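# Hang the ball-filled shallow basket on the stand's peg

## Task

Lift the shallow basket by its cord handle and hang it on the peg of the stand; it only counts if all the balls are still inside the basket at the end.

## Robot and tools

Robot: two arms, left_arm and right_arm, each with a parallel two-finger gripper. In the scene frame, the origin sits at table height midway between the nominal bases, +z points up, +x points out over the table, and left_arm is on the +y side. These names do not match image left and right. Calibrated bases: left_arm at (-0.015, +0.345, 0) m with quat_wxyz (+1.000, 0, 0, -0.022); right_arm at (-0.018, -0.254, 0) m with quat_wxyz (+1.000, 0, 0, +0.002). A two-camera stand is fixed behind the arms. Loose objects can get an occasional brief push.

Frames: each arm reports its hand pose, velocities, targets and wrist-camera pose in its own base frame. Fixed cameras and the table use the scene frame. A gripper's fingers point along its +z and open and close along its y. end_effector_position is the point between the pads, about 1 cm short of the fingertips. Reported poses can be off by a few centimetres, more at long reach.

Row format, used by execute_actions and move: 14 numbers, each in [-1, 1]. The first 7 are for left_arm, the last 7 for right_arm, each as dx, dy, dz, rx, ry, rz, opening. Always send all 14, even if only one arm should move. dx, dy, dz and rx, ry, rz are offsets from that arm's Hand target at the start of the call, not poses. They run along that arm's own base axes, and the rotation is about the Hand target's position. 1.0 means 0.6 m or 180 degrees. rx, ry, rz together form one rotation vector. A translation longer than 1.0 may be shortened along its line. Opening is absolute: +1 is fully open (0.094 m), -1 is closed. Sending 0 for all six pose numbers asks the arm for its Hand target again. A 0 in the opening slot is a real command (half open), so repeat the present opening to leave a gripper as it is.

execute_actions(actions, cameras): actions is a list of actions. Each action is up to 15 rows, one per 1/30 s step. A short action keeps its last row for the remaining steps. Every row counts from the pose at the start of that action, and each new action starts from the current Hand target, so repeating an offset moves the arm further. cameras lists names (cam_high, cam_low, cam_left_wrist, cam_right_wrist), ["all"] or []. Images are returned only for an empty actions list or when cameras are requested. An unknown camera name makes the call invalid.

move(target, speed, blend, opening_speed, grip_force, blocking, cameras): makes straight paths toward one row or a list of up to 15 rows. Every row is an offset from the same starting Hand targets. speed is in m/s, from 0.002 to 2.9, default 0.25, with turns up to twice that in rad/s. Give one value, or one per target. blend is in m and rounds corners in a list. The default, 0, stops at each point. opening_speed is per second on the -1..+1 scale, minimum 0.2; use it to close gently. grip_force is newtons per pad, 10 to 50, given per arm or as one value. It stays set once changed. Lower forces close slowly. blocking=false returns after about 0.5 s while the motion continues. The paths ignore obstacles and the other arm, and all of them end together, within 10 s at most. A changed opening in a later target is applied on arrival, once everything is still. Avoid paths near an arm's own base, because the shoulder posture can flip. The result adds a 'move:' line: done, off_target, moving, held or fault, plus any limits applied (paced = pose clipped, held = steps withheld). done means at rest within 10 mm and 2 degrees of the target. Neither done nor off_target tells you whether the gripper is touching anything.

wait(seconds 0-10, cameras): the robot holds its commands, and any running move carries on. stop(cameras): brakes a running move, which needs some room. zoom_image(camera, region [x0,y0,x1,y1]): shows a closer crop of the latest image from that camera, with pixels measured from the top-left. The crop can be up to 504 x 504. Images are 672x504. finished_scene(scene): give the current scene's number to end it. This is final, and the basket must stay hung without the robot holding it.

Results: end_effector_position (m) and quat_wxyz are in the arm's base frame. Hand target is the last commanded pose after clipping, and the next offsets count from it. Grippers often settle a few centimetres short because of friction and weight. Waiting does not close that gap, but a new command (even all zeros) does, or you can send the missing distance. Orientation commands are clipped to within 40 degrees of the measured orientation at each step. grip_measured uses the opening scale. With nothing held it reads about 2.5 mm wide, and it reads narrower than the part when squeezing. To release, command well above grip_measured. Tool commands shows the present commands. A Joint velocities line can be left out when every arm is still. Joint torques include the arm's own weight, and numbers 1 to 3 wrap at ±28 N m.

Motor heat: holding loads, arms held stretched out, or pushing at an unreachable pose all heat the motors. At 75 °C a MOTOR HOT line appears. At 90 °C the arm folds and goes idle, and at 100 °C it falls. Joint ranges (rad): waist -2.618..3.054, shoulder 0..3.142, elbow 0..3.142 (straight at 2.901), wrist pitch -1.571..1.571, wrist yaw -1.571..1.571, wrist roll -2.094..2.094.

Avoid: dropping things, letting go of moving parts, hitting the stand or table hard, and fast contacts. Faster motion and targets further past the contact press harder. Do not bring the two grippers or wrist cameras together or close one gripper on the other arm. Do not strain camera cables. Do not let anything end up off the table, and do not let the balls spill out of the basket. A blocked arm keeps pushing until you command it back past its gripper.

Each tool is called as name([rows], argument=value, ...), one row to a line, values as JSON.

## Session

execute_actions(actions=[])

zoom_image(camera="cam_high", region=[180, 180, 420, 360])

Scene clock: 0.00 s.
left_arm: end_effector_position=(+0.4020, -0.0012, +0.1101) grip_measured=+1.000 end_effector_quat_wxyz=(+0.597, -0.044, +0.799, +0.046) | right_arm: end_effector_position=(+0.4086, +0.0015, +0.1191) grip_measured=+1.000 end_effector_quat_wxyz=(+0.615, +0.003, +0.788, +0.006)
Joint positions: left_arm=[-0.108 1.541 0.378 0.869 -0.231 -0.047 0.094] | right_arm=[-0.002 1.553 0.38 0.928 -0.007 0.012 0.094]
Joint velocities: within noise
Joint torques (N m): no reading
Motor temperatures (°C): left_arm=[25 30 30 29 26 22 24] | right_arm=[25 24 34 29 28 25 25]
Heat: left arm: 30 °C; right arm: 34 °C.
Hand target: left_arm +0.4022, -0.0010, +0.1102; +0.596, -0.044, +0.801, +0.047 | right_arm +0.4092, +0.0015, +0.1202; +0.615, +0.003, +0.788, +0.006
Tool commands: left_gripper/opening=+1.0 right_gripper/opening=+1.0

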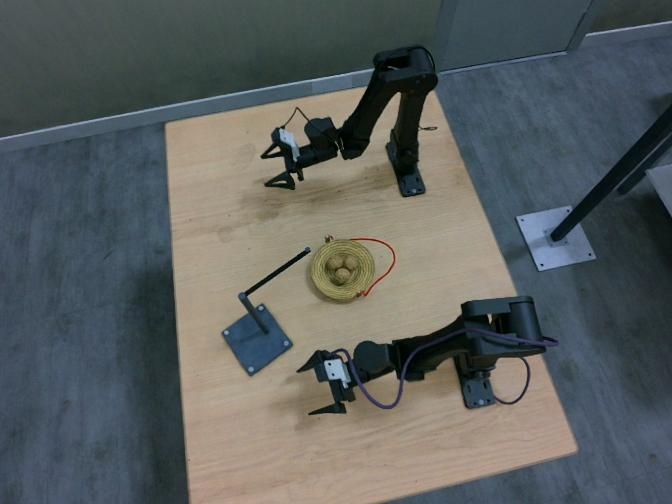

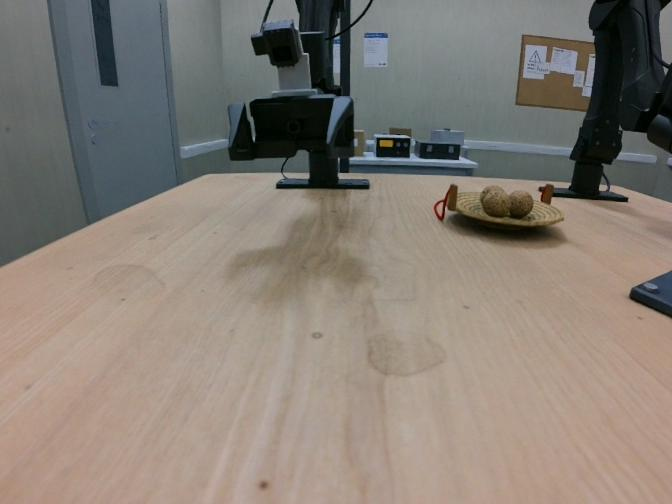

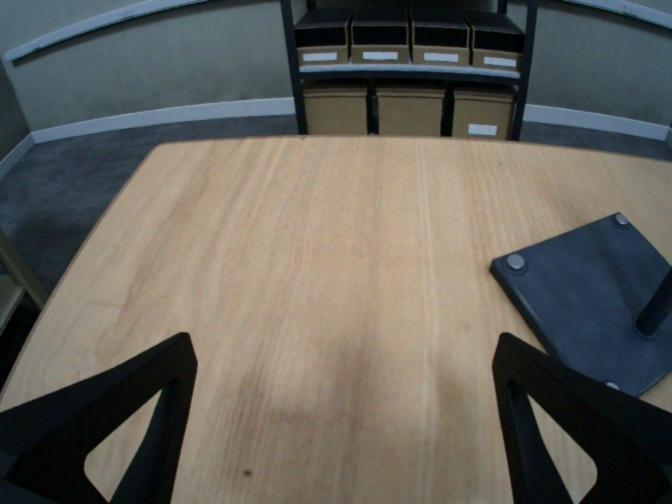

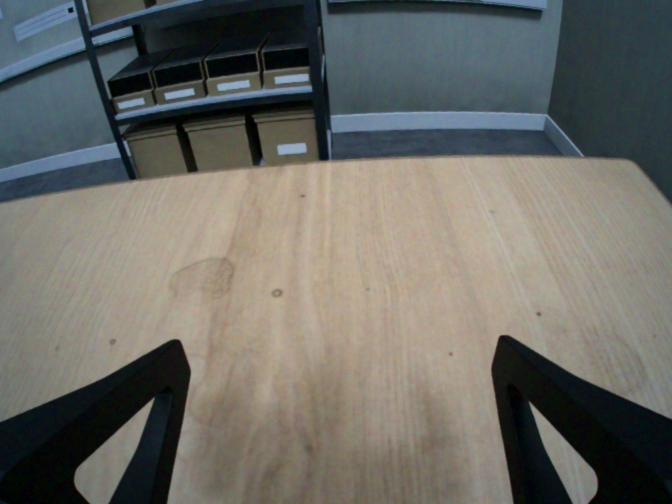

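Scaled by 2.100 from the camera's 672x504 image, which has a finer 960x720 frame.

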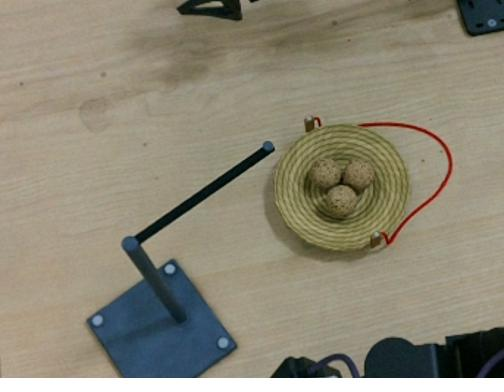

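move([
  [-0.09,0.008,0.2,-0.012,-0.03,-0.092,0,-0.083,0.083,0.167,-0.14,0.0856,0.1786,0],
  [-0.178,0.015,0.266,-0.036,-0.0887,-0.2758,0,-0.481,0.434,0.067,-0.4197,0.2567,0.5358,0],
], speed=0.3, blend=[0.04,0], cameras=["all"])

zoom_image(camera="cam_high", region=[180, 180, 420, 360])

Scene clock: 22.33 s.
left_arm: end_effector_position=(+0.2945, +0.0054, +0.2656) grip_measured=+0.002 end_effector_quat_wxyz=(+0.656, +0.252, +0.662, -0.259) | right_arm: end_effector_position=(+0.1194, +0.2588, +0.1593) grip_measured=+0.002 end_effector_quat_wxyz=(-0.004, +0.849, -0.528, +0.000)
Joint positions: left_arm=[0.662 1.086 0.507 0.554 1.401 0.013 0.047] | right_arm=[1.136 1.617 1.486 -1.431 0.001 -0.893 0.047]
Joint torques (N m): left_arm=[0.7 -2.03 8.27 1.57 0.12 -0.06] | right_arm=[0.01 -5.49 10.36 0.08 -0.04 0.08]
Heat: left arm: 33 °C; right arm: 37 °C.
Hand target: left_arm +0.2954, +0.0079, +0.2698; +0.659, +0.256, +0.659, -0.257 | right_arm +0.1206, +0.2619, +0.1605; +0.000, +0.848, -0.530, +0.000
Off the commanded pose: left_arm 0.005 m, 1 deg | right_arm 0.003 m, 1 deg.
move: done

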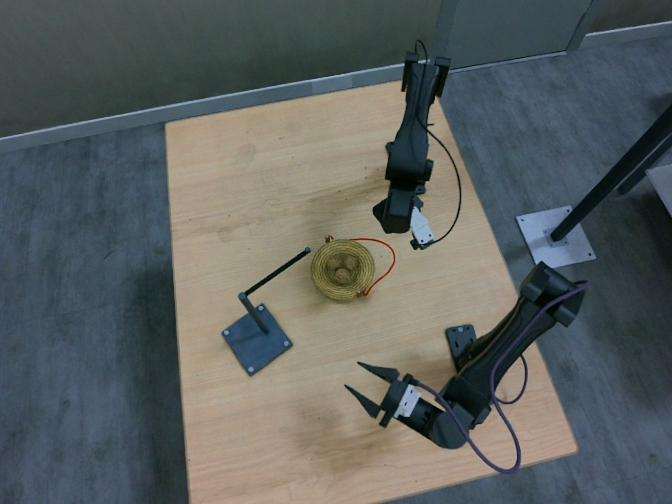

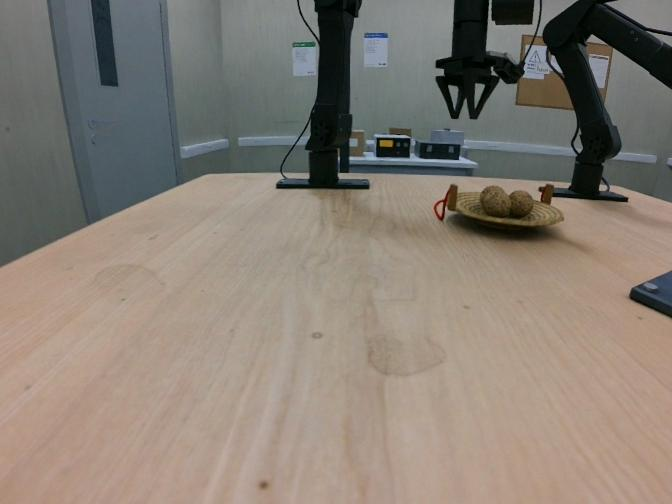

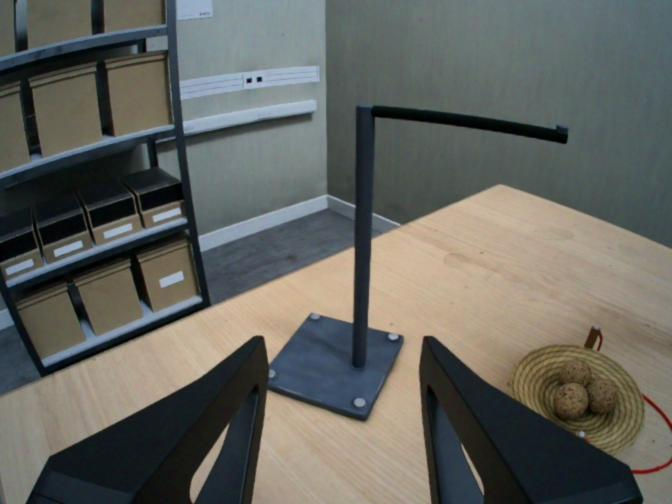

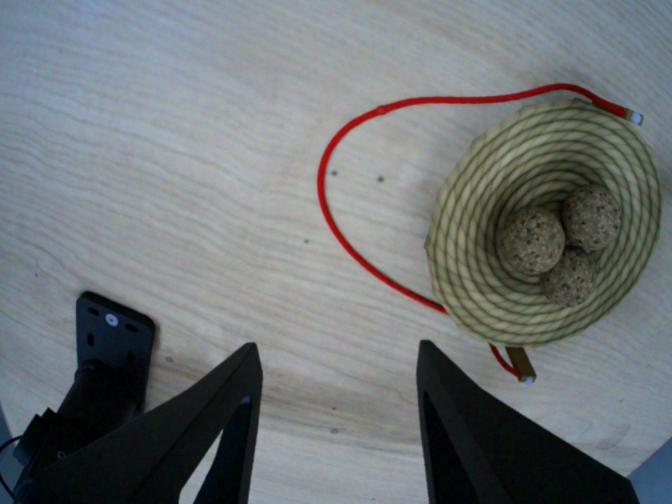

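Scaled by 2.100 from the camera's 672x504 image, which has a finer 960x720 frame.

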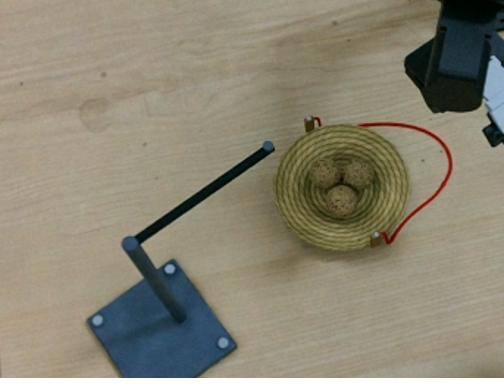

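move(target=[0,0,0,0,0,0,0,-0.02,-0.004,-0.17,0,0,0,0], speed=0.2, cameras=["cam_right_wrist","cam_low"])

Scene clock: 27.47 s.
left_arm: end_effector_position=(+0.2946, +0.0055, +0.2658) grip_measured=+0.002 end_effector_quat_wxyz=(+0.657, +0.252, +0.662, -0.259) | right_arm: end_effector_position=(+0.1108, +0.2602, +0.0670) grip_measured=+0.002 end_effector_quat_wxyz=(-0.011, +0.849, -0.529, -0.001)
Joint positions: left_arm=[0.662 1.086 0.507 0.555 1.401 0.013 0.047] | right_arm=[1.165 1.624 1.124 -1.05 0.001 -0.861 0.047]
Joint torques (N m): left_arm=[0.72 -2.1 8.29 1.54 0.11 -0.03] | right_arm=[0.39 -5.42 6.54 0.32 -0.04 0.11]
Heat: left arm: 34 °C; right arm: 38 °C.
Hand target: left_arm +0.2953, +0.0079, +0.2699; +0.658, +0.257, +0.659, -0.256 | right_arm +0.1086, +0.2594, +0.0584; +0.000, +0.848, -0.530, +0.000
Off the commanded pose: left_arm 0.005 m, 1 deg | right_arm 0.009 m, 1 deg.
move: done
Images, in order (width x height): cam_low 672x504, cam_right_wrist 672x504.

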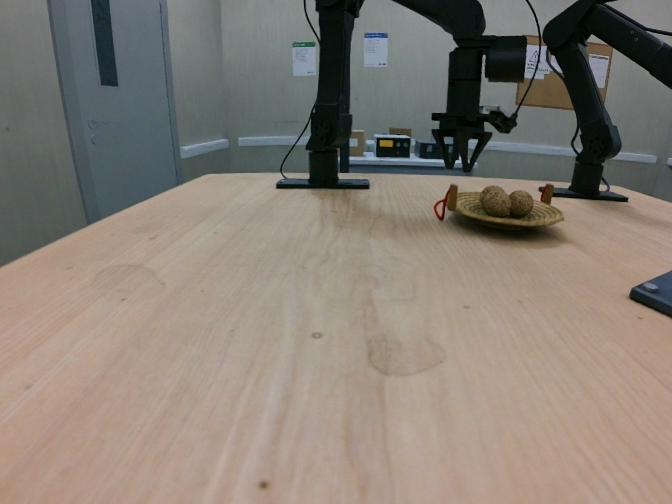

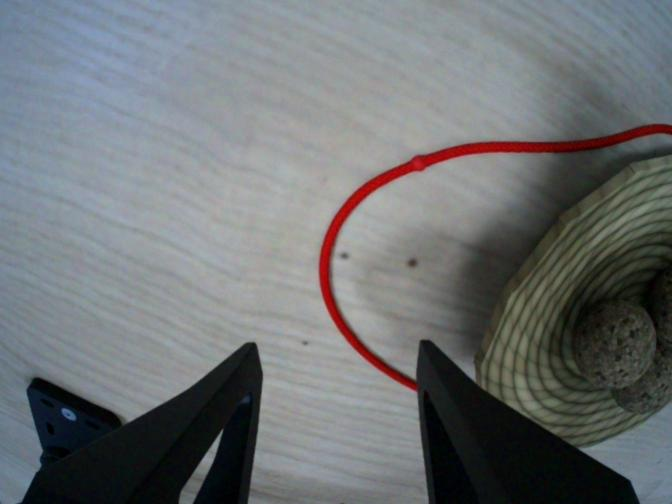

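move(target=[0,0,0,0,0,0,0,-0.0235,0.0115,-0.062,0,0,-0.0556,0], speed=0.1, cameras=["cam_right_wrist"])

Scene clock: 34.50 s.
left_arm: end_effector_position=(+0.2946, +0.0055, +0.2658) grip_measured=+0.002 end_effector_quat_wxyz=(+0.657, +0.252, +0.662, -0.259) | right_arm: end_effector_position=(+0.0974, +0.2690, +0.0309) grip_measured=+0.002 end_effector_quat_wxyz=(-0.012, +0.799, -0.601, -0.003)
Joint positions: left_arm=[0.662 1.086 0.507 0.555 1.401 0.013 0.047] | right_arm=[1.221 1.679 1.032 -0.9 0.001 -0.632 0.047]
Joint torques (N m): left_arm=[0.72 -2.1 8.31 1.54 0.12 -0.03] | right_arm=[0.4 -5.49 6.02 0.33 -0.04 0.11]
Motor temperatures (°C): left_arm=[25 31 35 32 26 22 24] | right_arm=[25 25 37 31 28 25 25]
Heat: left arm: 35 °C; right arm: 37 °C.
Hand target: left_arm +0.2953, +0.0079, +0.2699; +0.658, +0.257, +0.659, -0.256 | right_arm +0.0944, +0.2664, +0.0213; +0.000, +0.799, -0.602, +0.000
Off the commanded pose: left_arm 0.005 m, 1 deg | right_arm 0.010 m, 1 deg.
move: done
Images, in order (width x height): cam_right_wrist 672x504.

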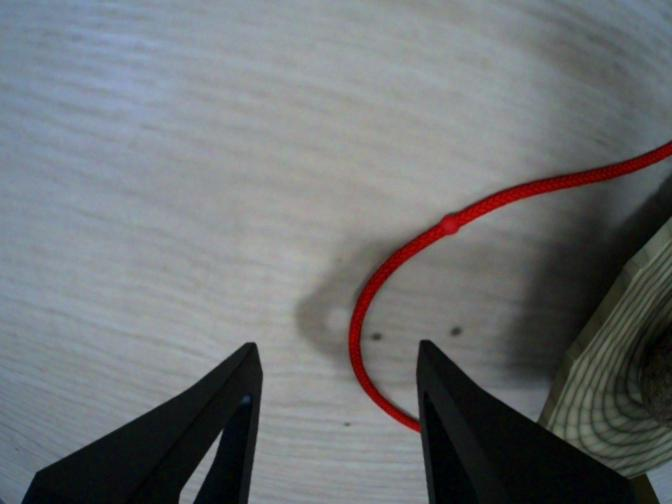

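move(target=[0,0,0,0,0,0,0,0.0083,0.0128,-0.03,0,0,0,0], speed=0.06, cameras=["cam_right_wrist"])

Scene clock: 37.77 s.
left_arm: end_effector_position=(+0.2946, +0.0055, +0.2658) grip_measured=+0.002 end_effector_quat_wxyz=(+0.657, +0.252, +0.662, -0.259) | right_arm: end_effector_position=(+0.1011, +0.2793, +0.0144) grip_measured=+0.002 end_effector_quat_wxyz=(-0.014, +0.799, -0.601, -0.004)
Joint positions: left_arm=[0.662 1.086 0.507 0.555 1.401 0.013 0.047] | right_arm=[1.221 1.741 1.032 -0.832 0.001 -0.631 0.047]
Joint torques (N m): left_arm=[0.7 -2.09 8.29 1.54 0.13 -0.03] | right_arm=[-0.12 -5.89 5.52 0.34 -0.05 0.04]
Heat: left arm: 36 °C; right arm: 37 °C.
Hand target: left_arm +0.2953, +0.0079, +0.2699; +0.658, +0.257, +0.659, -0.256 | right_arm +0.0994, +0.2741, +0.0032; +0.000, +0.799, -0.602, +0.000
Off the commanded pose: left_arm 0.005 m, 1 deg | right_arm 0.012 m, 2 deg.
move: off_target (right_arm)
Images, in order (width x height): cam_right_wrist 672x504.

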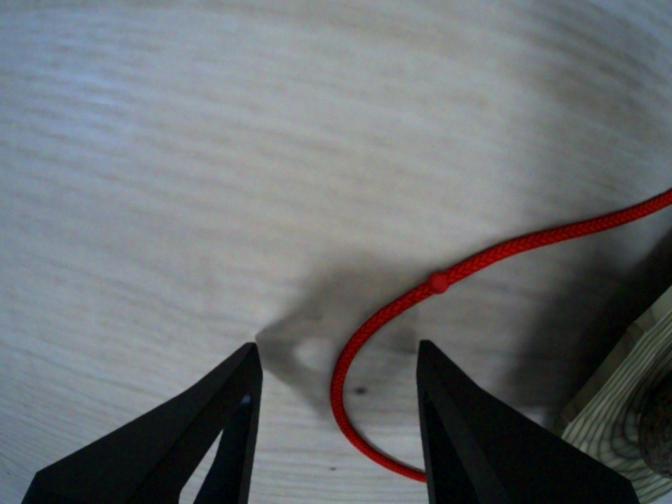

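move([
  [0,0,0,0,0,0,0,0,0,0.04,0,0,0,0],
  [0,0,0,0,0,0,0,0,-0.01,0.04,0,0,-0.0833,0],
  [0,0,0,0,0,0,0,0,-0.01,-0.001,0,0,-0.0833,0],
], speed=0.06, cameras=["cam_right_wrist","cam_low"])

Scene clock: 45.33 s.
left_arm: end_effector_position=(+0.2946, +0.0055, +0.2658) grip_measured=+0.002 end_effector_quat_wxyz=(+0.657, +0.252, +0.662, -0.259) | right_arm: end_effector_position=(+0.0976, +0.2668, +0.0102) grip_measured=+0.001 end_effector_quat_wxyz=(+0.006, +0.718, -0.696, +0.003)
Joint positions: left_arm=[0.662 1.086 0.507 0.555 1.401 0.013 0.047] | right_arm=[1.217 1.741 1.014 -0.857 0.001 -0.384 0.047]
Joint torques (N m): left_arm=[0.72 -2.1 8.31 1.54 0.12 -0.02] | right_arm=[-0.39 -7.12 4.79 0.57 -0.03 0.11]
Heat: left arm: 36 °C; right arm: 37 °C.
Hand target: left_arm +0.2953, +0.0079, +0.2699; +0.658, +0.257, +0.659, -0.256 | right_arm +0.0995, +0.2680, +0.0026; +0.000, +0.713, -0.701, +0.000
Off the commanded pose: left_arm 0.005 m, 1 deg | right_arm 0.008 m, 1 deg.
move: done
Images, in order (width x height): cam_low 672x504, cam_right_wrist 672x504.

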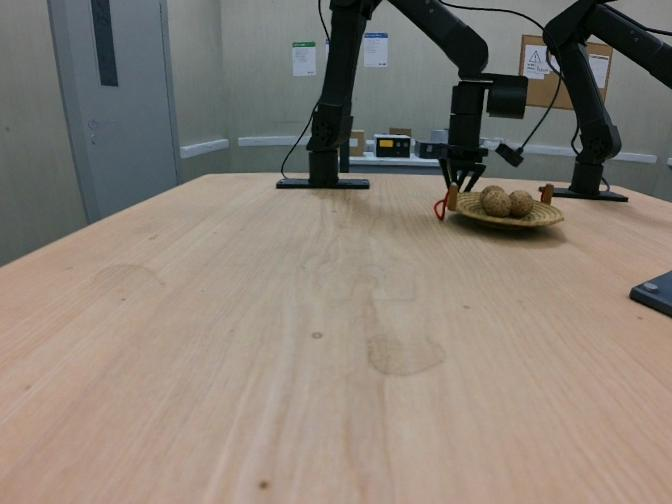

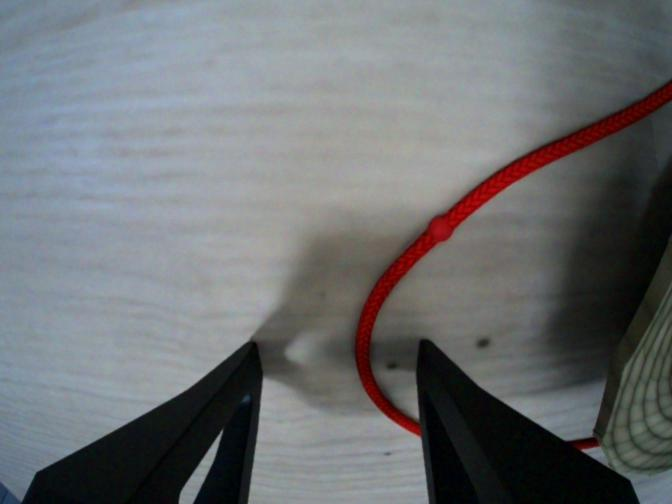

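move([
  [0,0,0,0,0,0,0,0,0,0.03,0,0,0,0],
  [0,0,0,0,0,0,0,0,0.009,0.03,0,0,0,0],
  [0,0,0,0,0,0,0,0,0.009,0.002,0,0,0,0],
], speed=0.06, cameras=["cam_right_wrist"])

Scene clock: 49.53 s.
left_arm: end_effector_position=(+0.2946, +0.0055, +0.2658) grip_measured=+0.002 end_effector_quat_wxyz=(+0.657, +0.252, +0.662, -0.259) | right_arm: end_effector_position=(+0.1014, +0.2769, +0.0135) grip_measured=+0.001 end_effector_quat_wxyz=(-0.011, +0.715, -0.699, -0.004)
Joint positions: left_arm=[0.662 1.086 0.507 0.555 1.401 0.013 0.047] | right_arm=[1.217 1.741 1.028 -0.835 0.001 -0.378 0.047]
Joint torques (N m): left_arm=[0.7 -2.1 8.31 1.54 0.12 -0.03] | right_arm=[0.1 -6.04 5.76 0.34 -0.03 0.11]
Heat: left arm: 37 °C; right arm: 37 °C.
Hand target: left_arm +0.2953, +0.0079, +0.2699; +0.658, +0.257, +0.659, -0.256 | right_arm +0.0995, +0.2734, +0.0038; +0.000, +0.713, -0.701, +0.000
Off the commanded pose: left_arm 0.005 m, 1 deg | right_arm 0.010 m, 1 deg.
move: done
Images, in order (width x height): cam_right_wrist 672x504.

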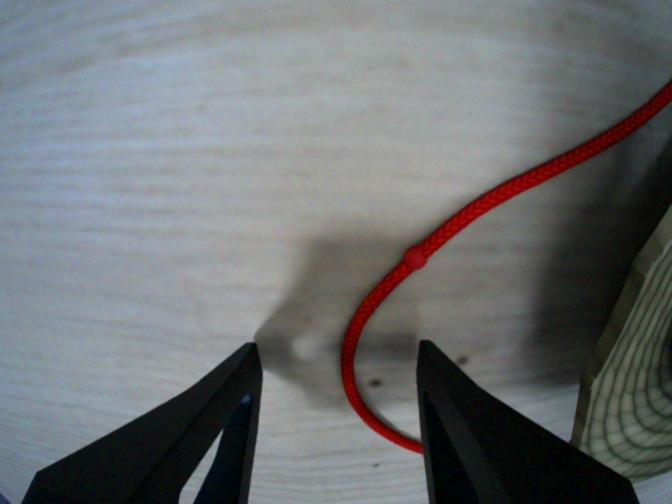

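move([
  [0,0,0,0,0,0,0,0,0.0,-0.006,0,0,0,0],
  [0,0,0,0,0,0,0,0,0.0,-0.006,0,0,0,-1],
], speed=0.04, opening_speed=0.5, cameras=["cam_right_wrist"])

Scene clock: 55.20 s.
left_arm: end_effector_position=(+0.2946, +0.0055, +0.2658) grip_measured=+0.002 end_effector_quat_wxyz=(+0.657, +0.252, +0.662, -0.259) | right_arm: end_effector_position=(+0.1017, +0.2777, +0.0119) grip_measured=-0.956 end_effector_quat_wxyz=(-0.014, +0.715, -0.699, -0.006)
Joint positions: left_arm=[0.662 1.086 0.507 0.555 1.401 0.013 0.047] | right_arm=[1.217 1.741 1.021 -0.82 0.001 -0.377 0.002]
Joint torques (N m): left_arm=[0.7 -2.11 8.32 1.55 0.12 -0.03] | right_arm=[0.13 -5.52 5.76 0.36 -0.03 0.11]
Heat: left arm: 37 °C; right arm: 37 °C.
Hand target: left_arm +0.2953, +0.0079, +0.2699; +0.658, +0.257, +0.659, -0.256 | right_arm +0.0995, +0.2734, +0.0003; +0.000, +0.713, -0.701, +0.000
Off the commanded pose: left_arm 0.005 m, 1 deg | right_arm 0.013 m, 2 deg.
move: off_target (right_arm); target 2's new opening was sent with right_arm's hand 0.013 m and 2 deg from that target
Images, in order (width x height): cam_right_wrist 672x504.

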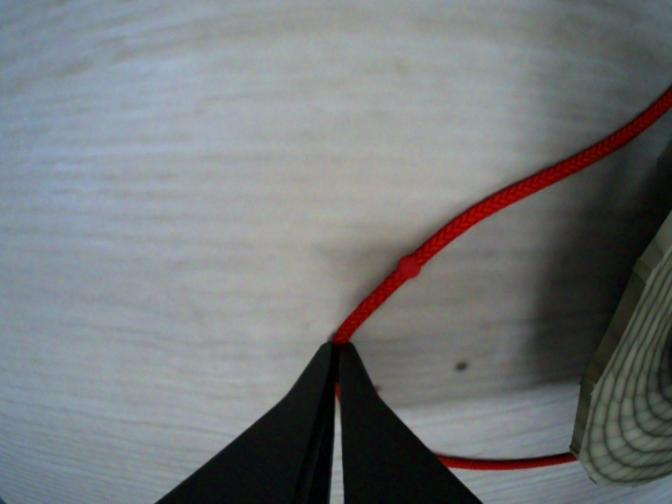

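move([
  [0,0,0,0,0,0,0,0.05,0.005,0.083,0,0,0.02,-1],
  [0,0,0,0,0,0,0,0.1,0.011,0.233,0,0,0.07,-1],
  [0,0,0,0,0,0,0,0.167,0.018,0.317,0,0,0.09,-1],
  [0,0,0,0,0,0,0,0.26,0.028,0.333,0,0,0.09,-1],
  [0,0,0,0,0,0,0,0.26,0.028,0.408,0,0,0.09,-1],
], speed=[0.1,0.1,0.1,0.1,0.05], blend=[0.02,0.03,0.03,0.02,0], cameras=["all"])

zoom_image(camera="cam_low", region=[380, 50, 600, 250])

zoom_image(camera="cam_left_wrist", region=[440, 100, 672, 504])

Scene clock: 65.37 s.
left_arm: end_effector_position=(+0.2946, +0.0055, +0.2658) grip_measured=+0.002 end_effector_quat_wxyz=(+0.657, +0.252, +0.662, -0.259) | right_arm: end_effector_position=(+0.2573, +0.2936, +0.2246) grip_measured=-0.961 end_effector_quat_wxyz=(-0.098, +0.800, -0.592, +0.009)
Joint positions: left_arm=[0.662 1.086 0.507 0.555 1.401 0.013 0.047] | right_arm=[0.849 1.927 2.113 -1.561 0.001 -1.019 0.002]
Joint torques (N m): left_arm=[0.73 -2.09 8.31 1.54 0.12 -0.02] | right_arm=[-0.21 -13.11 9.92 0.37 -0.04 -0.01]
Heat: left arm: 38 °C; right arm: 37 °C.
Hand target: left_arm +0.2953, +0.0079, +0.2699; +0.658, +0.257, +0.659, -0.256 | right_arm +0.2555, +0.2903, +0.2451; +0.000, +0.805, -0.593, +0.000
Off the commanded pose: left_arm 0.005 m, 1 deg | right_arm 0.021 m, 11 deg.
joint sent to its limit (right arm) — joint 4 (wrist pitch), lower limit. The joint targets are off in orientation, not in position.
move: off_target (right_arm); blend cut to 0.0285 m at target 3

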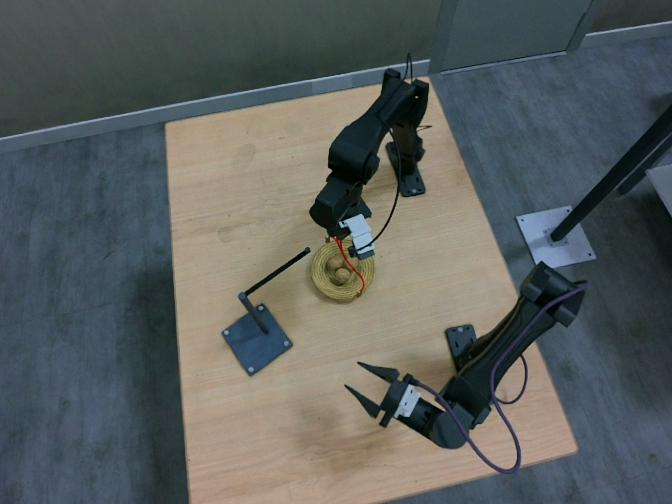

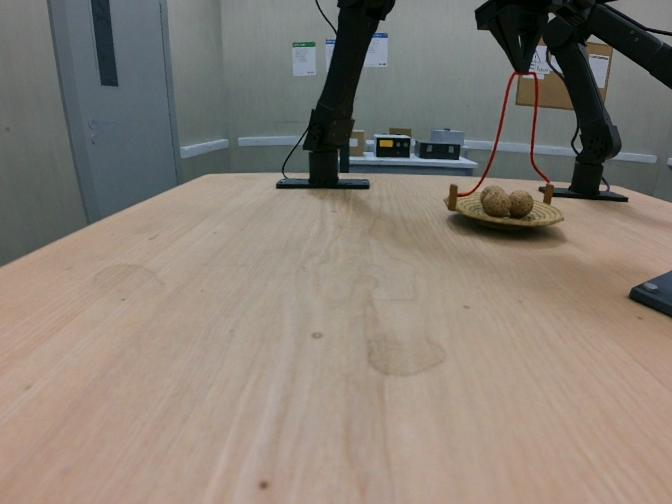

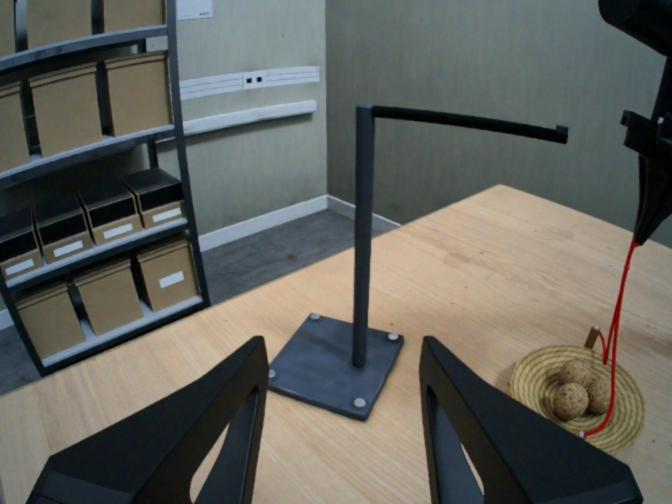

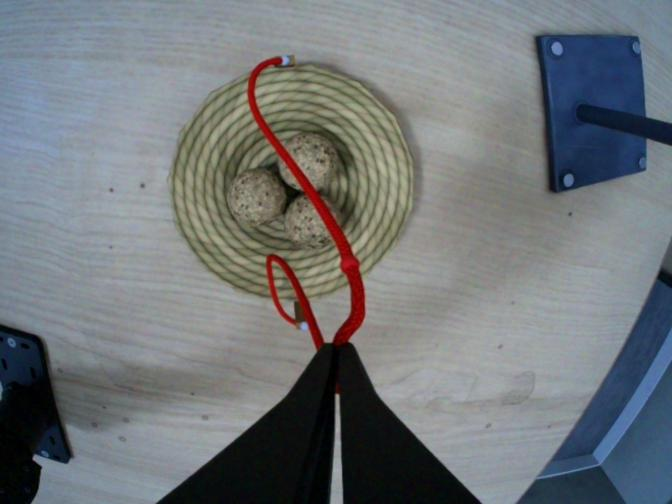

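Scaled by 2.291 from the camera's 672x504 image, which has a finer 960x720 frame.

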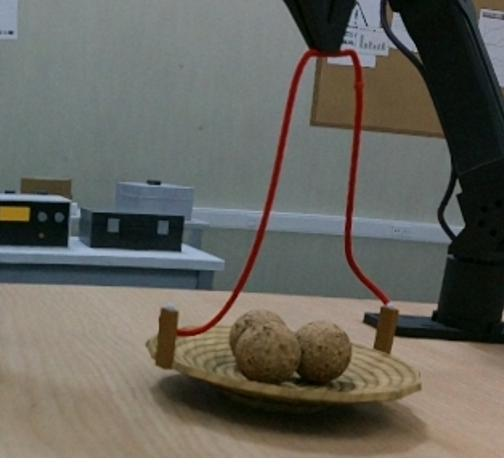

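Scaled by 1.248 from the camera's 672x504 image, which has a finer 960x720 frame.

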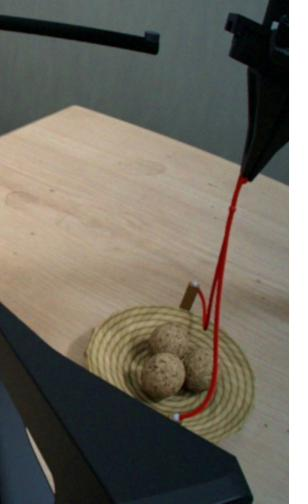

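move([
  [0,0,0,0,0,0,0,0,0,-0.075,0,0,0,-1],
  [0,0,0,0,0,0,0,-0.093,-0.01,-0.091,0,0,0,-1],
  [0,0,0,0,0,0,0,-0.16,-0.017,-0.175,0,0,-0.02,-1],
  [0,0,0,0,0,0,0,-0.21,-0.023,-0.325,0,0,-0.06,-1],
  [0,0,0,0,0,0,0,-0.26,-0.028,-0.4,0,0,-0.09,-1],
], speed=0.12, blend=[0.03,0.03,0.03,0.02,0], cameras=["cam_right_wrist"])

Scene clock: 75.37 s.
left_arm: end_effector_position=(+0.2946, +0.0055, +0.2658) grip_measured=+0.002 end_effector_quat_wxyz=(+0.657, +0.252, +0.662, -0.259) | right_arm: end_effector_position=(+0.1022, +0.2732, +0.0104) grip_measured=-0.986 end_effector_quat_wxyz=(+0.000, +0.715, -0.700, +0.004)
Joint positions: left_arm=[0.662 1.086 0.507 0.555 1.401 0.013 0.047] | right_arm=[1.213 1.759 1.036 -0.852 0.006 -0.378 0.001]
Joint torques (N m): left_arm=[0.7 -2.1 8.31 1.54 0.12 -0.03] | right_arm=[0.4 -7.69 5.23 0.41 -0.1 0.11]
Heat: left arm: 38 °C; right arm: 38 °C.
Hand target: left_arm +0.2953, +0.0079, +0.2699; +0.658, +0.257, +0.659, -0.256 | right_arm +0.0994, +0.2734, +0.0051; +0.000, +0.713, -0.701, +0.000
Off the commanded pose: left_arm 0.005 m, 1 deg | right_arm 0.006 m, 0 deg.
move: done; blend cut to 0.0285 m at target 1, 0.0285 m at target 2
Images, in order (width x height): cam_right_wrist 672x504.

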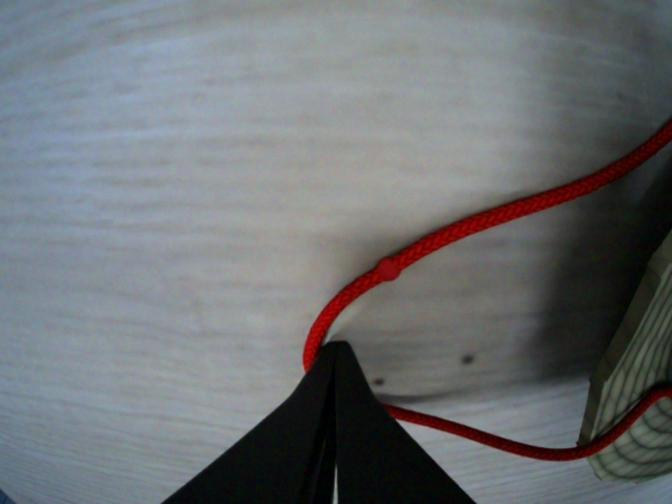

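move([
  [0,0,0,0,0,0,0,0,0,0.07,0,0,0,-1],
  [0,0,0,0,0,0,0,0.0127,-0.0205,0.07,0,0,0.3056,0],
], speed=0.15, cameras=["cam_right_wrist"])

Scene clock: 85.37 s.
left_arm: end_effector_position=(+0.2946, +0.0055, +0.2658) grip_measured=+0.002 end_effector_quat_wxyz=(+0.657, +0.252, +0.662, -0.259) | right_arm: end_effector_position=(+0.1081, +0.2656, +0.0413) grip_measured=-0.002 end_effector_quat_wxyz=(+0.006, +0.956, -0.292, +0.003)
Joint positions: left_arm=[0.662 1.086 0.507 0.555 1.401 0.013 0.047] | right_arm=[1.185 1.698 1.099 -0.983 0.006 -1.363 0.047]
Joint torques (N m): left_arm=[0.72 -2.09 8.29 1.54 0.12 -0.02] | right_arm=[-0.49 -10.61 5.98 0.1 -0.1 -0.04]
Heat: left arm: 38 °C; right arm: 38 °C.
Hand target: left_arm +0.2953, +0.0079, +0.2699; +0.658, +0.257, +0.659, -0.256 | right_arm +0.1070, +0.2612, +0.0471; +0.000, +0.956, -0.292, +0.000
Off the commanded pose: left_arm 0.005 m, 1 deg | right_arm 0.007 m, 1 deg.
move: done
Images, in order (width x height): cam_right_wrist 672x504.

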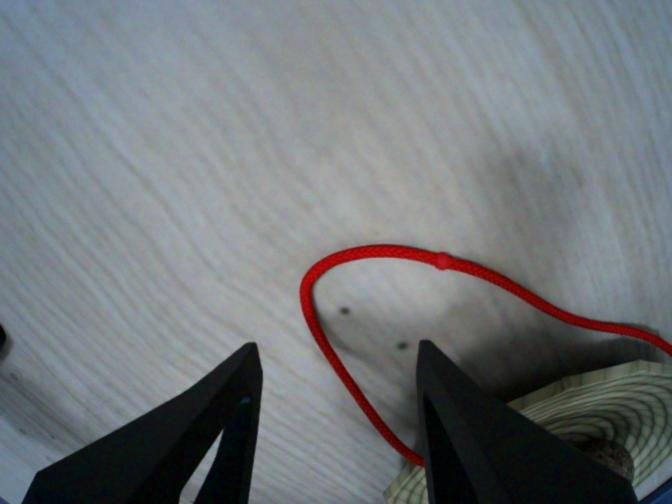

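move([
  [0,0,0,0,0,0,0,-0.034,0.001,0,0,0,-0.1667,0],
  [0,0,0,0,0,0,0,-0.034,0.001,-0.04,0,0,-0.1667,0],
], speed=0.1, cameras=["cam_right_wrist"])

Scene clock: 96.23 s.
left_arm: end_effector_position=(+0.2946, +0.0055, +0.2658) grip_measured=+0.002 end_effector_quat_wxyz=(+0.657, +0.252, +0.662, -0.259) | right_arm: end_effector_position=(+0.0901, +0.2622, +0.0265) grip_measured=-0.002 end_effector_quat_wxyz=(-0.002, +0.848, -0.530, +0.003)
Joint positions: left_arm=[0.662 1.086 0.507 0.555 1.401 0.013 0.047] | right_arm=[1.24 1.674 1.008 -0.903 0.006 -0.785 0.047]
Joint torques (N m): left_arm=[0.72 -2.11 8.31 1.54 0.12 -0.02] | right_arm=[0.5 -7.17 5.97 0.28 -0.1 0.11]
Motor temperatures (°C): left_arm=[25 29 38 33 25 22 24] | right_arm=[25 30 37 29 27 25 26]
Heat: left arm: 38 °C; right arm: 37 °C.
Hand target: left_arm +0.2953, +0.0079, +0.2699; +0.658, +0.257, +0.659, -0.256 | right_arm +0.0867, +0.2618, +0.0231; +0.000, +0.848, -0.530, +0.000
Off the commanded pose: left_arm 0.005 m, 1 deg | right_arm 0.005 m, 0 deg.
move: done
Images, in order (width x height): cam_right_wrist 672x504.

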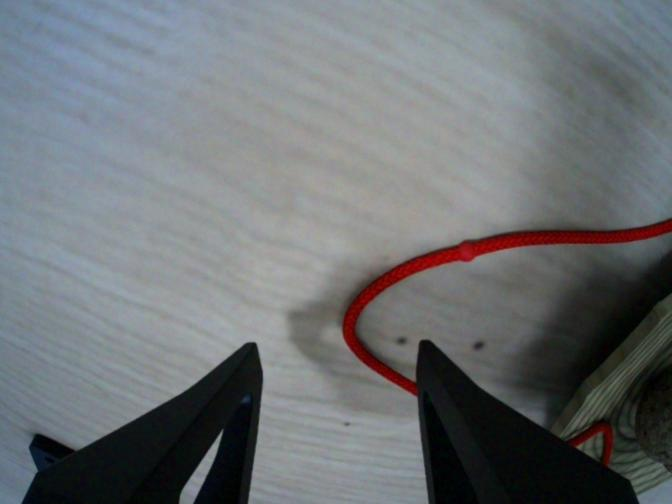

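move(target=[0,0,0,0,0,0,0,0.004,0.006,-0.034,0,0,0,0], speed=0.06, cameras=["cam_right_wrist"])

Scene clock: 103.07 s.
left_arm: end_effector_position=(+0.2946, +0.0055, +0.2658) grip_measured=+0.002 end_effector_quat_wxyz=(+0.657, +0.252, +0.662, -0.259) | right_arm: end_effector_position=(+0.0923, +0.2686, +0.0122) grip_measured=-0.002 end_effector_quat_wxyz=(-0.013, +0.848, -0.530, +0.000)
Joint positions: left_arm=[0.662 1.086 0.507 0.555 1.401 0.013 0.047] | right_arm=[1.24 1.703 0.978 -0.821 0.006 -0.785 0.047]
Joint torques (N m): left_arm=[0.72 -2.11 8.32 1.55 0.12 -0.03] | right_arm=[0.2 -5.55 5.85 0.33 -0.1 0.07]
Heat: left arm: 39 °C; right arm: 37 °C.
Hand target: left_arm +0.2953, +0.0079, +0.2699; +0.658, +0.257, +0.659, -0.256 | right_arm +0.0891, +0.2654, +0.0028; +0.000, +0.848, -0.530, +0.000
Off the commanded pose: left_arm 0.005 m, 1 deg | right_arm 0.011 m, 1 deg.
move: off_target (right_arm)
Images, in order (width x height): cam_right_wrist 672x504.

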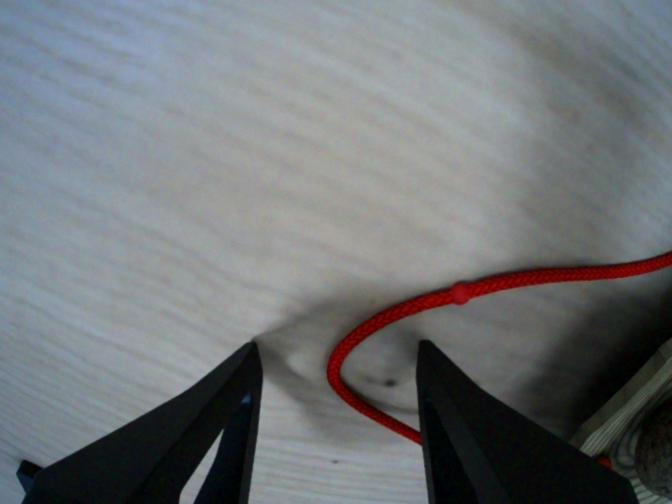

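move([
  [0,0,0,0,0,0,0,0,0,0.04,0,0,0,0],
  [0,0,0,0,0,0,0,0.0125,-0.0095,0.04,0,0,0.1944,0],
  [0,0,0,0,0,0,0,0.0125,-0.0095,0.002,0,0,0.1944,0],
], speed=0.08, cameras=["cam_right_wrist"])

Scene clock: 112.50 s.
left_arm: end_effector_position=(+0.2946, +0.0055, +0.2658) grip_measured=+0.002 end_effector_quat_wxyz=(+0.657, +0.252, +0.662, -0.259) | right_arm: end_effector_position=(+0.0966, +0.2615, +0.0104) grip_measured=-0.002 end_effector_quat_wxyz=(-0.004, +0.968, -0.250, +0.004)
Joint positions: left_arm=[0.662 1.086 0.507 0.555 1.401 0.013 0.047] | right_arm=[1.218 1.703 0.97 -0.83 0.006 -1.418 0.047]
Joint torques (N m): left_arm=[0.7 -2.1 8.31 1.54 0.12 -0.03] | right_arm=[-0.5 -6.39 5.7 0.37 -0.1 -0.03]
Heat: left arm: 39 °C; right arm: 37 °C.
Hand target: left_arm +0.2953, +0.0079, +0.2699; +0.658, +0.257, +0.659, -0.256 | right_arm +0.0965, +0.2597, +0.0040; +0.000, +0.968, -0.250, +0.000
Off the commanded pose: left_arm 0.005 m, 1 deg | right_arm 0.007 m, 1 deg.
move: done
Images, in order (width x height): cam_right_wrist 672x504.

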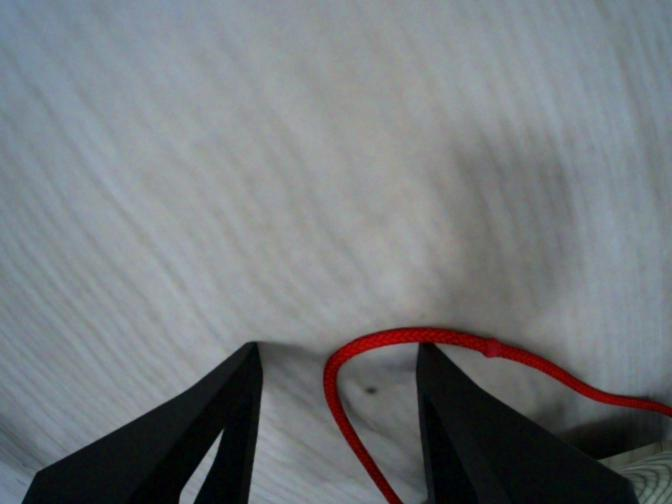

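move([
  [0,0,0,0,0,0,0,0,0,0.04,0,0,0,0],
  [0,0,0,0,0,0,0,0.0085,-0.0045,0.04,0,0,0,0],
  [0,0,0,0,0,0,0,0.0085,-0.0045,0.001,0,0,0,0],
], speed=0.08, cameras=["cam_right_wrist"])

Scene clock: 117.27 s.
left_arm: end_effector_position=(+0.2946, +0.0055, +0.2658) grip_measured=+0.002 end_effector_quat_wxyz=(+0.657, +0.252, +0.662, -0.259) | right_arm: end_effector_position=(+0.1025, +0.2587, +0.0104) grip_measured=-0.002 end_effector_quat_wxyz=(-0.003, +0.968, -0.252, +0.004)
Joint positions: left_arm=[0.662 1.086 0.507 0.555 1.401 0.013 0.047] | right_arm=[1.194 1.703 0.97 -0.832 0.006 -1.439 0.047]
Joint torques (N m): left_arm=[0.72 -2.11 8.29 1.54 0.12 -0.03] | right_arm=[-0.28 -6.68 5.59 0.37 -0.09 -0.03]
Heat: left arm: 39 °C; right arm: 37 °C.
Hand target: left_arm +0.2953, +0.0079, +0.2699; +0.658, +0.257, +0.659, -0.256 | right_arm +0.1016, +0.2569, +0.0045; +0.000, +0.968, -0.250, +0.000
Off the commanded pose: left_arm 0.005 m, 1 deg | right_arm 0.006 m, 1 deg.
move: done
Images, in order (width x height): cam_right_wrist 672x504.

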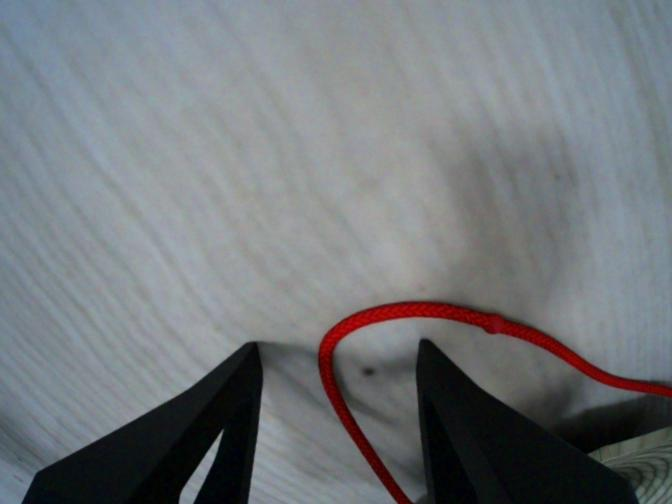

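move(target=[0,0,0,0,0,0,0,0,0,0,0,0,0,-1], opening_speed=0.6, cameras=["cam_right_wrist"])

Scene clock: 120.57 s.
left_arm: end_effector_position=(+0.2946, +0.0055, +0.2658) grip_measured=+0.002 end_effector_quat_wxyz=(+0.657, +0.252, +0.662, -0.259) | right_arm: end_effector_position=(+0.1031, +0.2600, +0.0104) grip_measured=-0.944 end_effector_quat_wxyz=(-0.005, +0.968, -0.252, +0.004)
Joint positions: left_arm=[0.662 1.086 0.507 0.555 1.401 0.013 0.047] | right_arm=[1.194 1.703 0.97 -0.826 0.006 -1.439 0.003]
Joint torques (N m): left_arm=[0.73 -2.1 8.31 1.54 0.12 -0.02] | right_arm=[-0.28 -6.68 5.57 0.32 -0.1 -0.03]
Heat: left arm: 39 °C; right arm: 37 °C.
Hand target: left_arm +0.2953, +0.0079, +0.2699; +0.658, +0.257, +0.659, -0.256 | right_arm +0.1016, +0.2569, +0.0045; +0.000, +0.968, -0.250, +0.000
Off the commanded pose: left_arm 0.005 m, 1 deg | right_arm 0.007 m, 1 deg.
move: done
Images, in order (width x height): cam_right_wrist 672x504.

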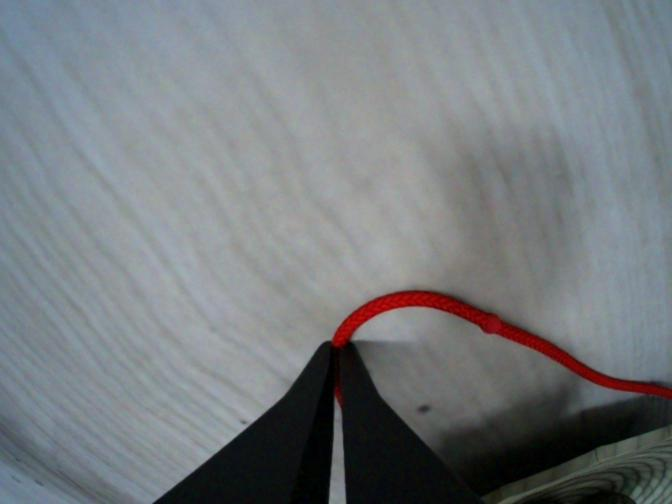

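move([
  [0,0,0,0,0,0,0,0.05,0.011,0.083,0,0,-0.08,-1],
  [0,0,0,0,0,0,0,0.1,0.022,0.233,0,0,-0.16,-1],
  [0,0,0,0,0,0,0,0.167,0.038,0.317,0,0,-0.2444,-1],
  [0,0,0,0,0,0,0,0.26,0.058,0.333,0,0,-0.2444,-1],
  [0,0,0,0,0,0,0,0.26,0.058,0.408,0,0,-0.2444,-1],
], speed=[0.1,0.1,0.1,0.1,0.05], blend=[0.02,0.03,0.03,0.02,0], cameras=["all"])

zoom_image(camera="cam_low", region=[380, 50, 600, 250])

Scene clock: 128.77 s.
left_arm: end_effector_position=(+0.2946, +0.0055, +0.2658) grip_measured=+0.002 end_effector_quat_wxyz=(+0.657, +0.252, +0.662, -0.259) | right_arm: end_effector_position=(+0.2596, +0.2941, +0.2297) grip_measured=-0.948 end_effector_quat_wxyz=(-0.105, +0.799, -0.592, +0.012)
Joint positions: left_arm=[0.662 1.086 0.507 0.555 1.401 0.013 0.047] | right_arm=[0.848 1.927 2.131 -1.563 0.006 -1.018 0.002]
Joint torques (N m): left_arm=[0.7 -2.1 8.31 1.54 0.11 -0.03] | right_arm=[-0.23 -12.83 9.92 0.42 -0.09 -0.01]
Heat: left arm: 39 °C; right arm: 38 °C.
Hand target: left_arm +0.2953, +0.0079, +0.2699; +0.658, +0.257, +0.659, -0.256 | right_arm +0.2576, +0.2918, +0.2493; +0.000, +0.804, -0.595, +0.000
Off the commanded pose: left_arm 0.005 m, 1 deg | right_arm 0.020 m, 12 deg.
joint sent to its limit (right arm) — joint 4 (wrist pitch), lower limit. The joint targets are off in orientation, not in position.
move: off_target (right_arm); blend cut to 0.0289 m at target 3

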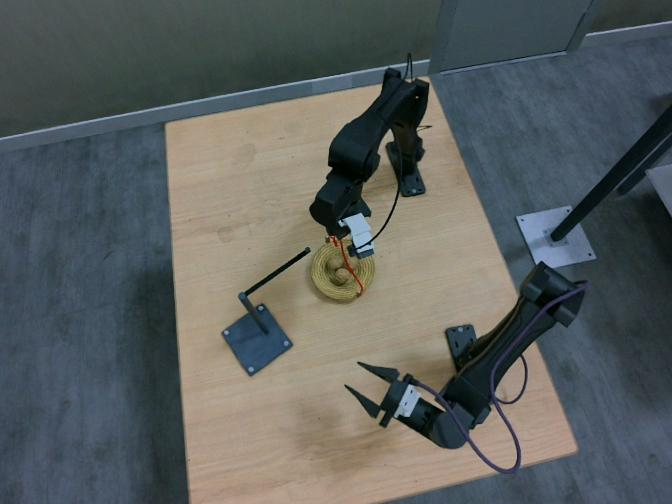

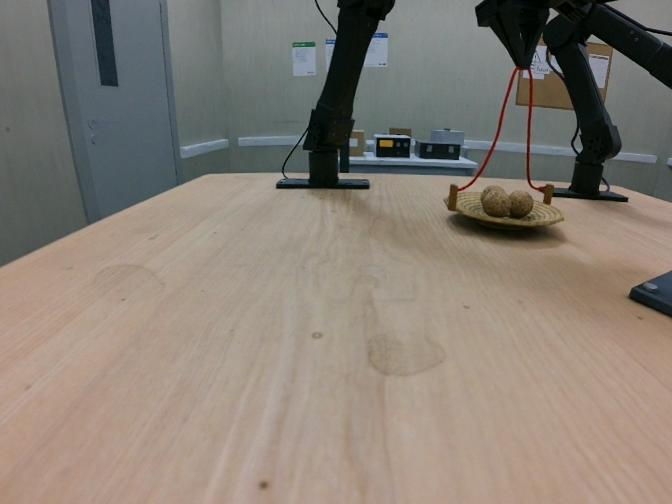

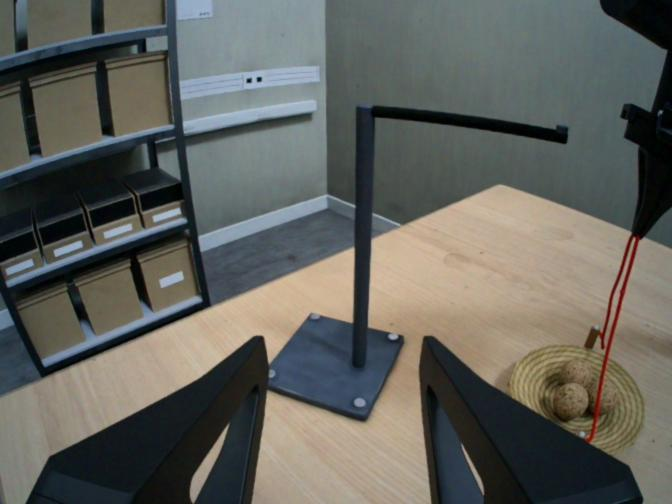

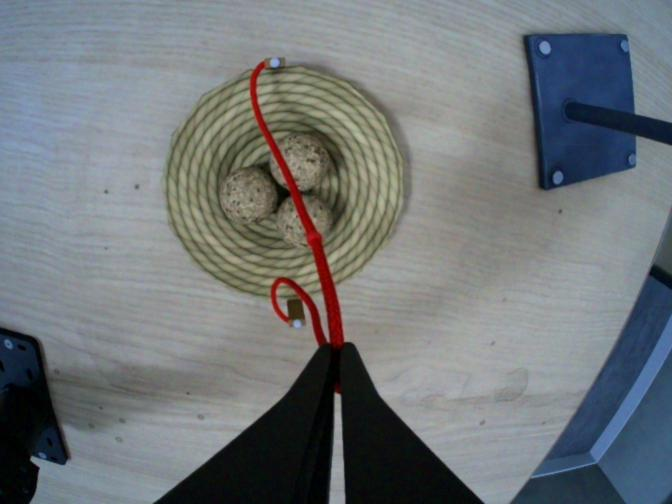

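Scaled by 2.291 from the camera's 672x504 image, which has a finer 960x720 frame.

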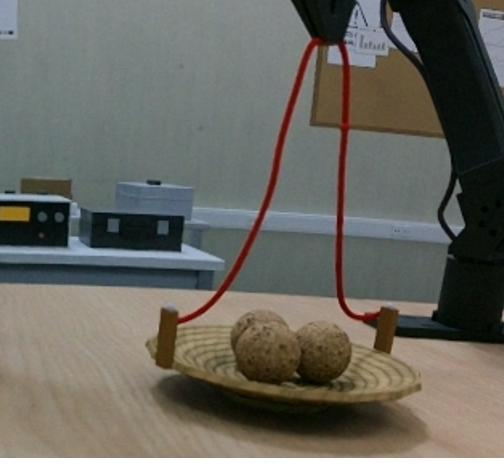

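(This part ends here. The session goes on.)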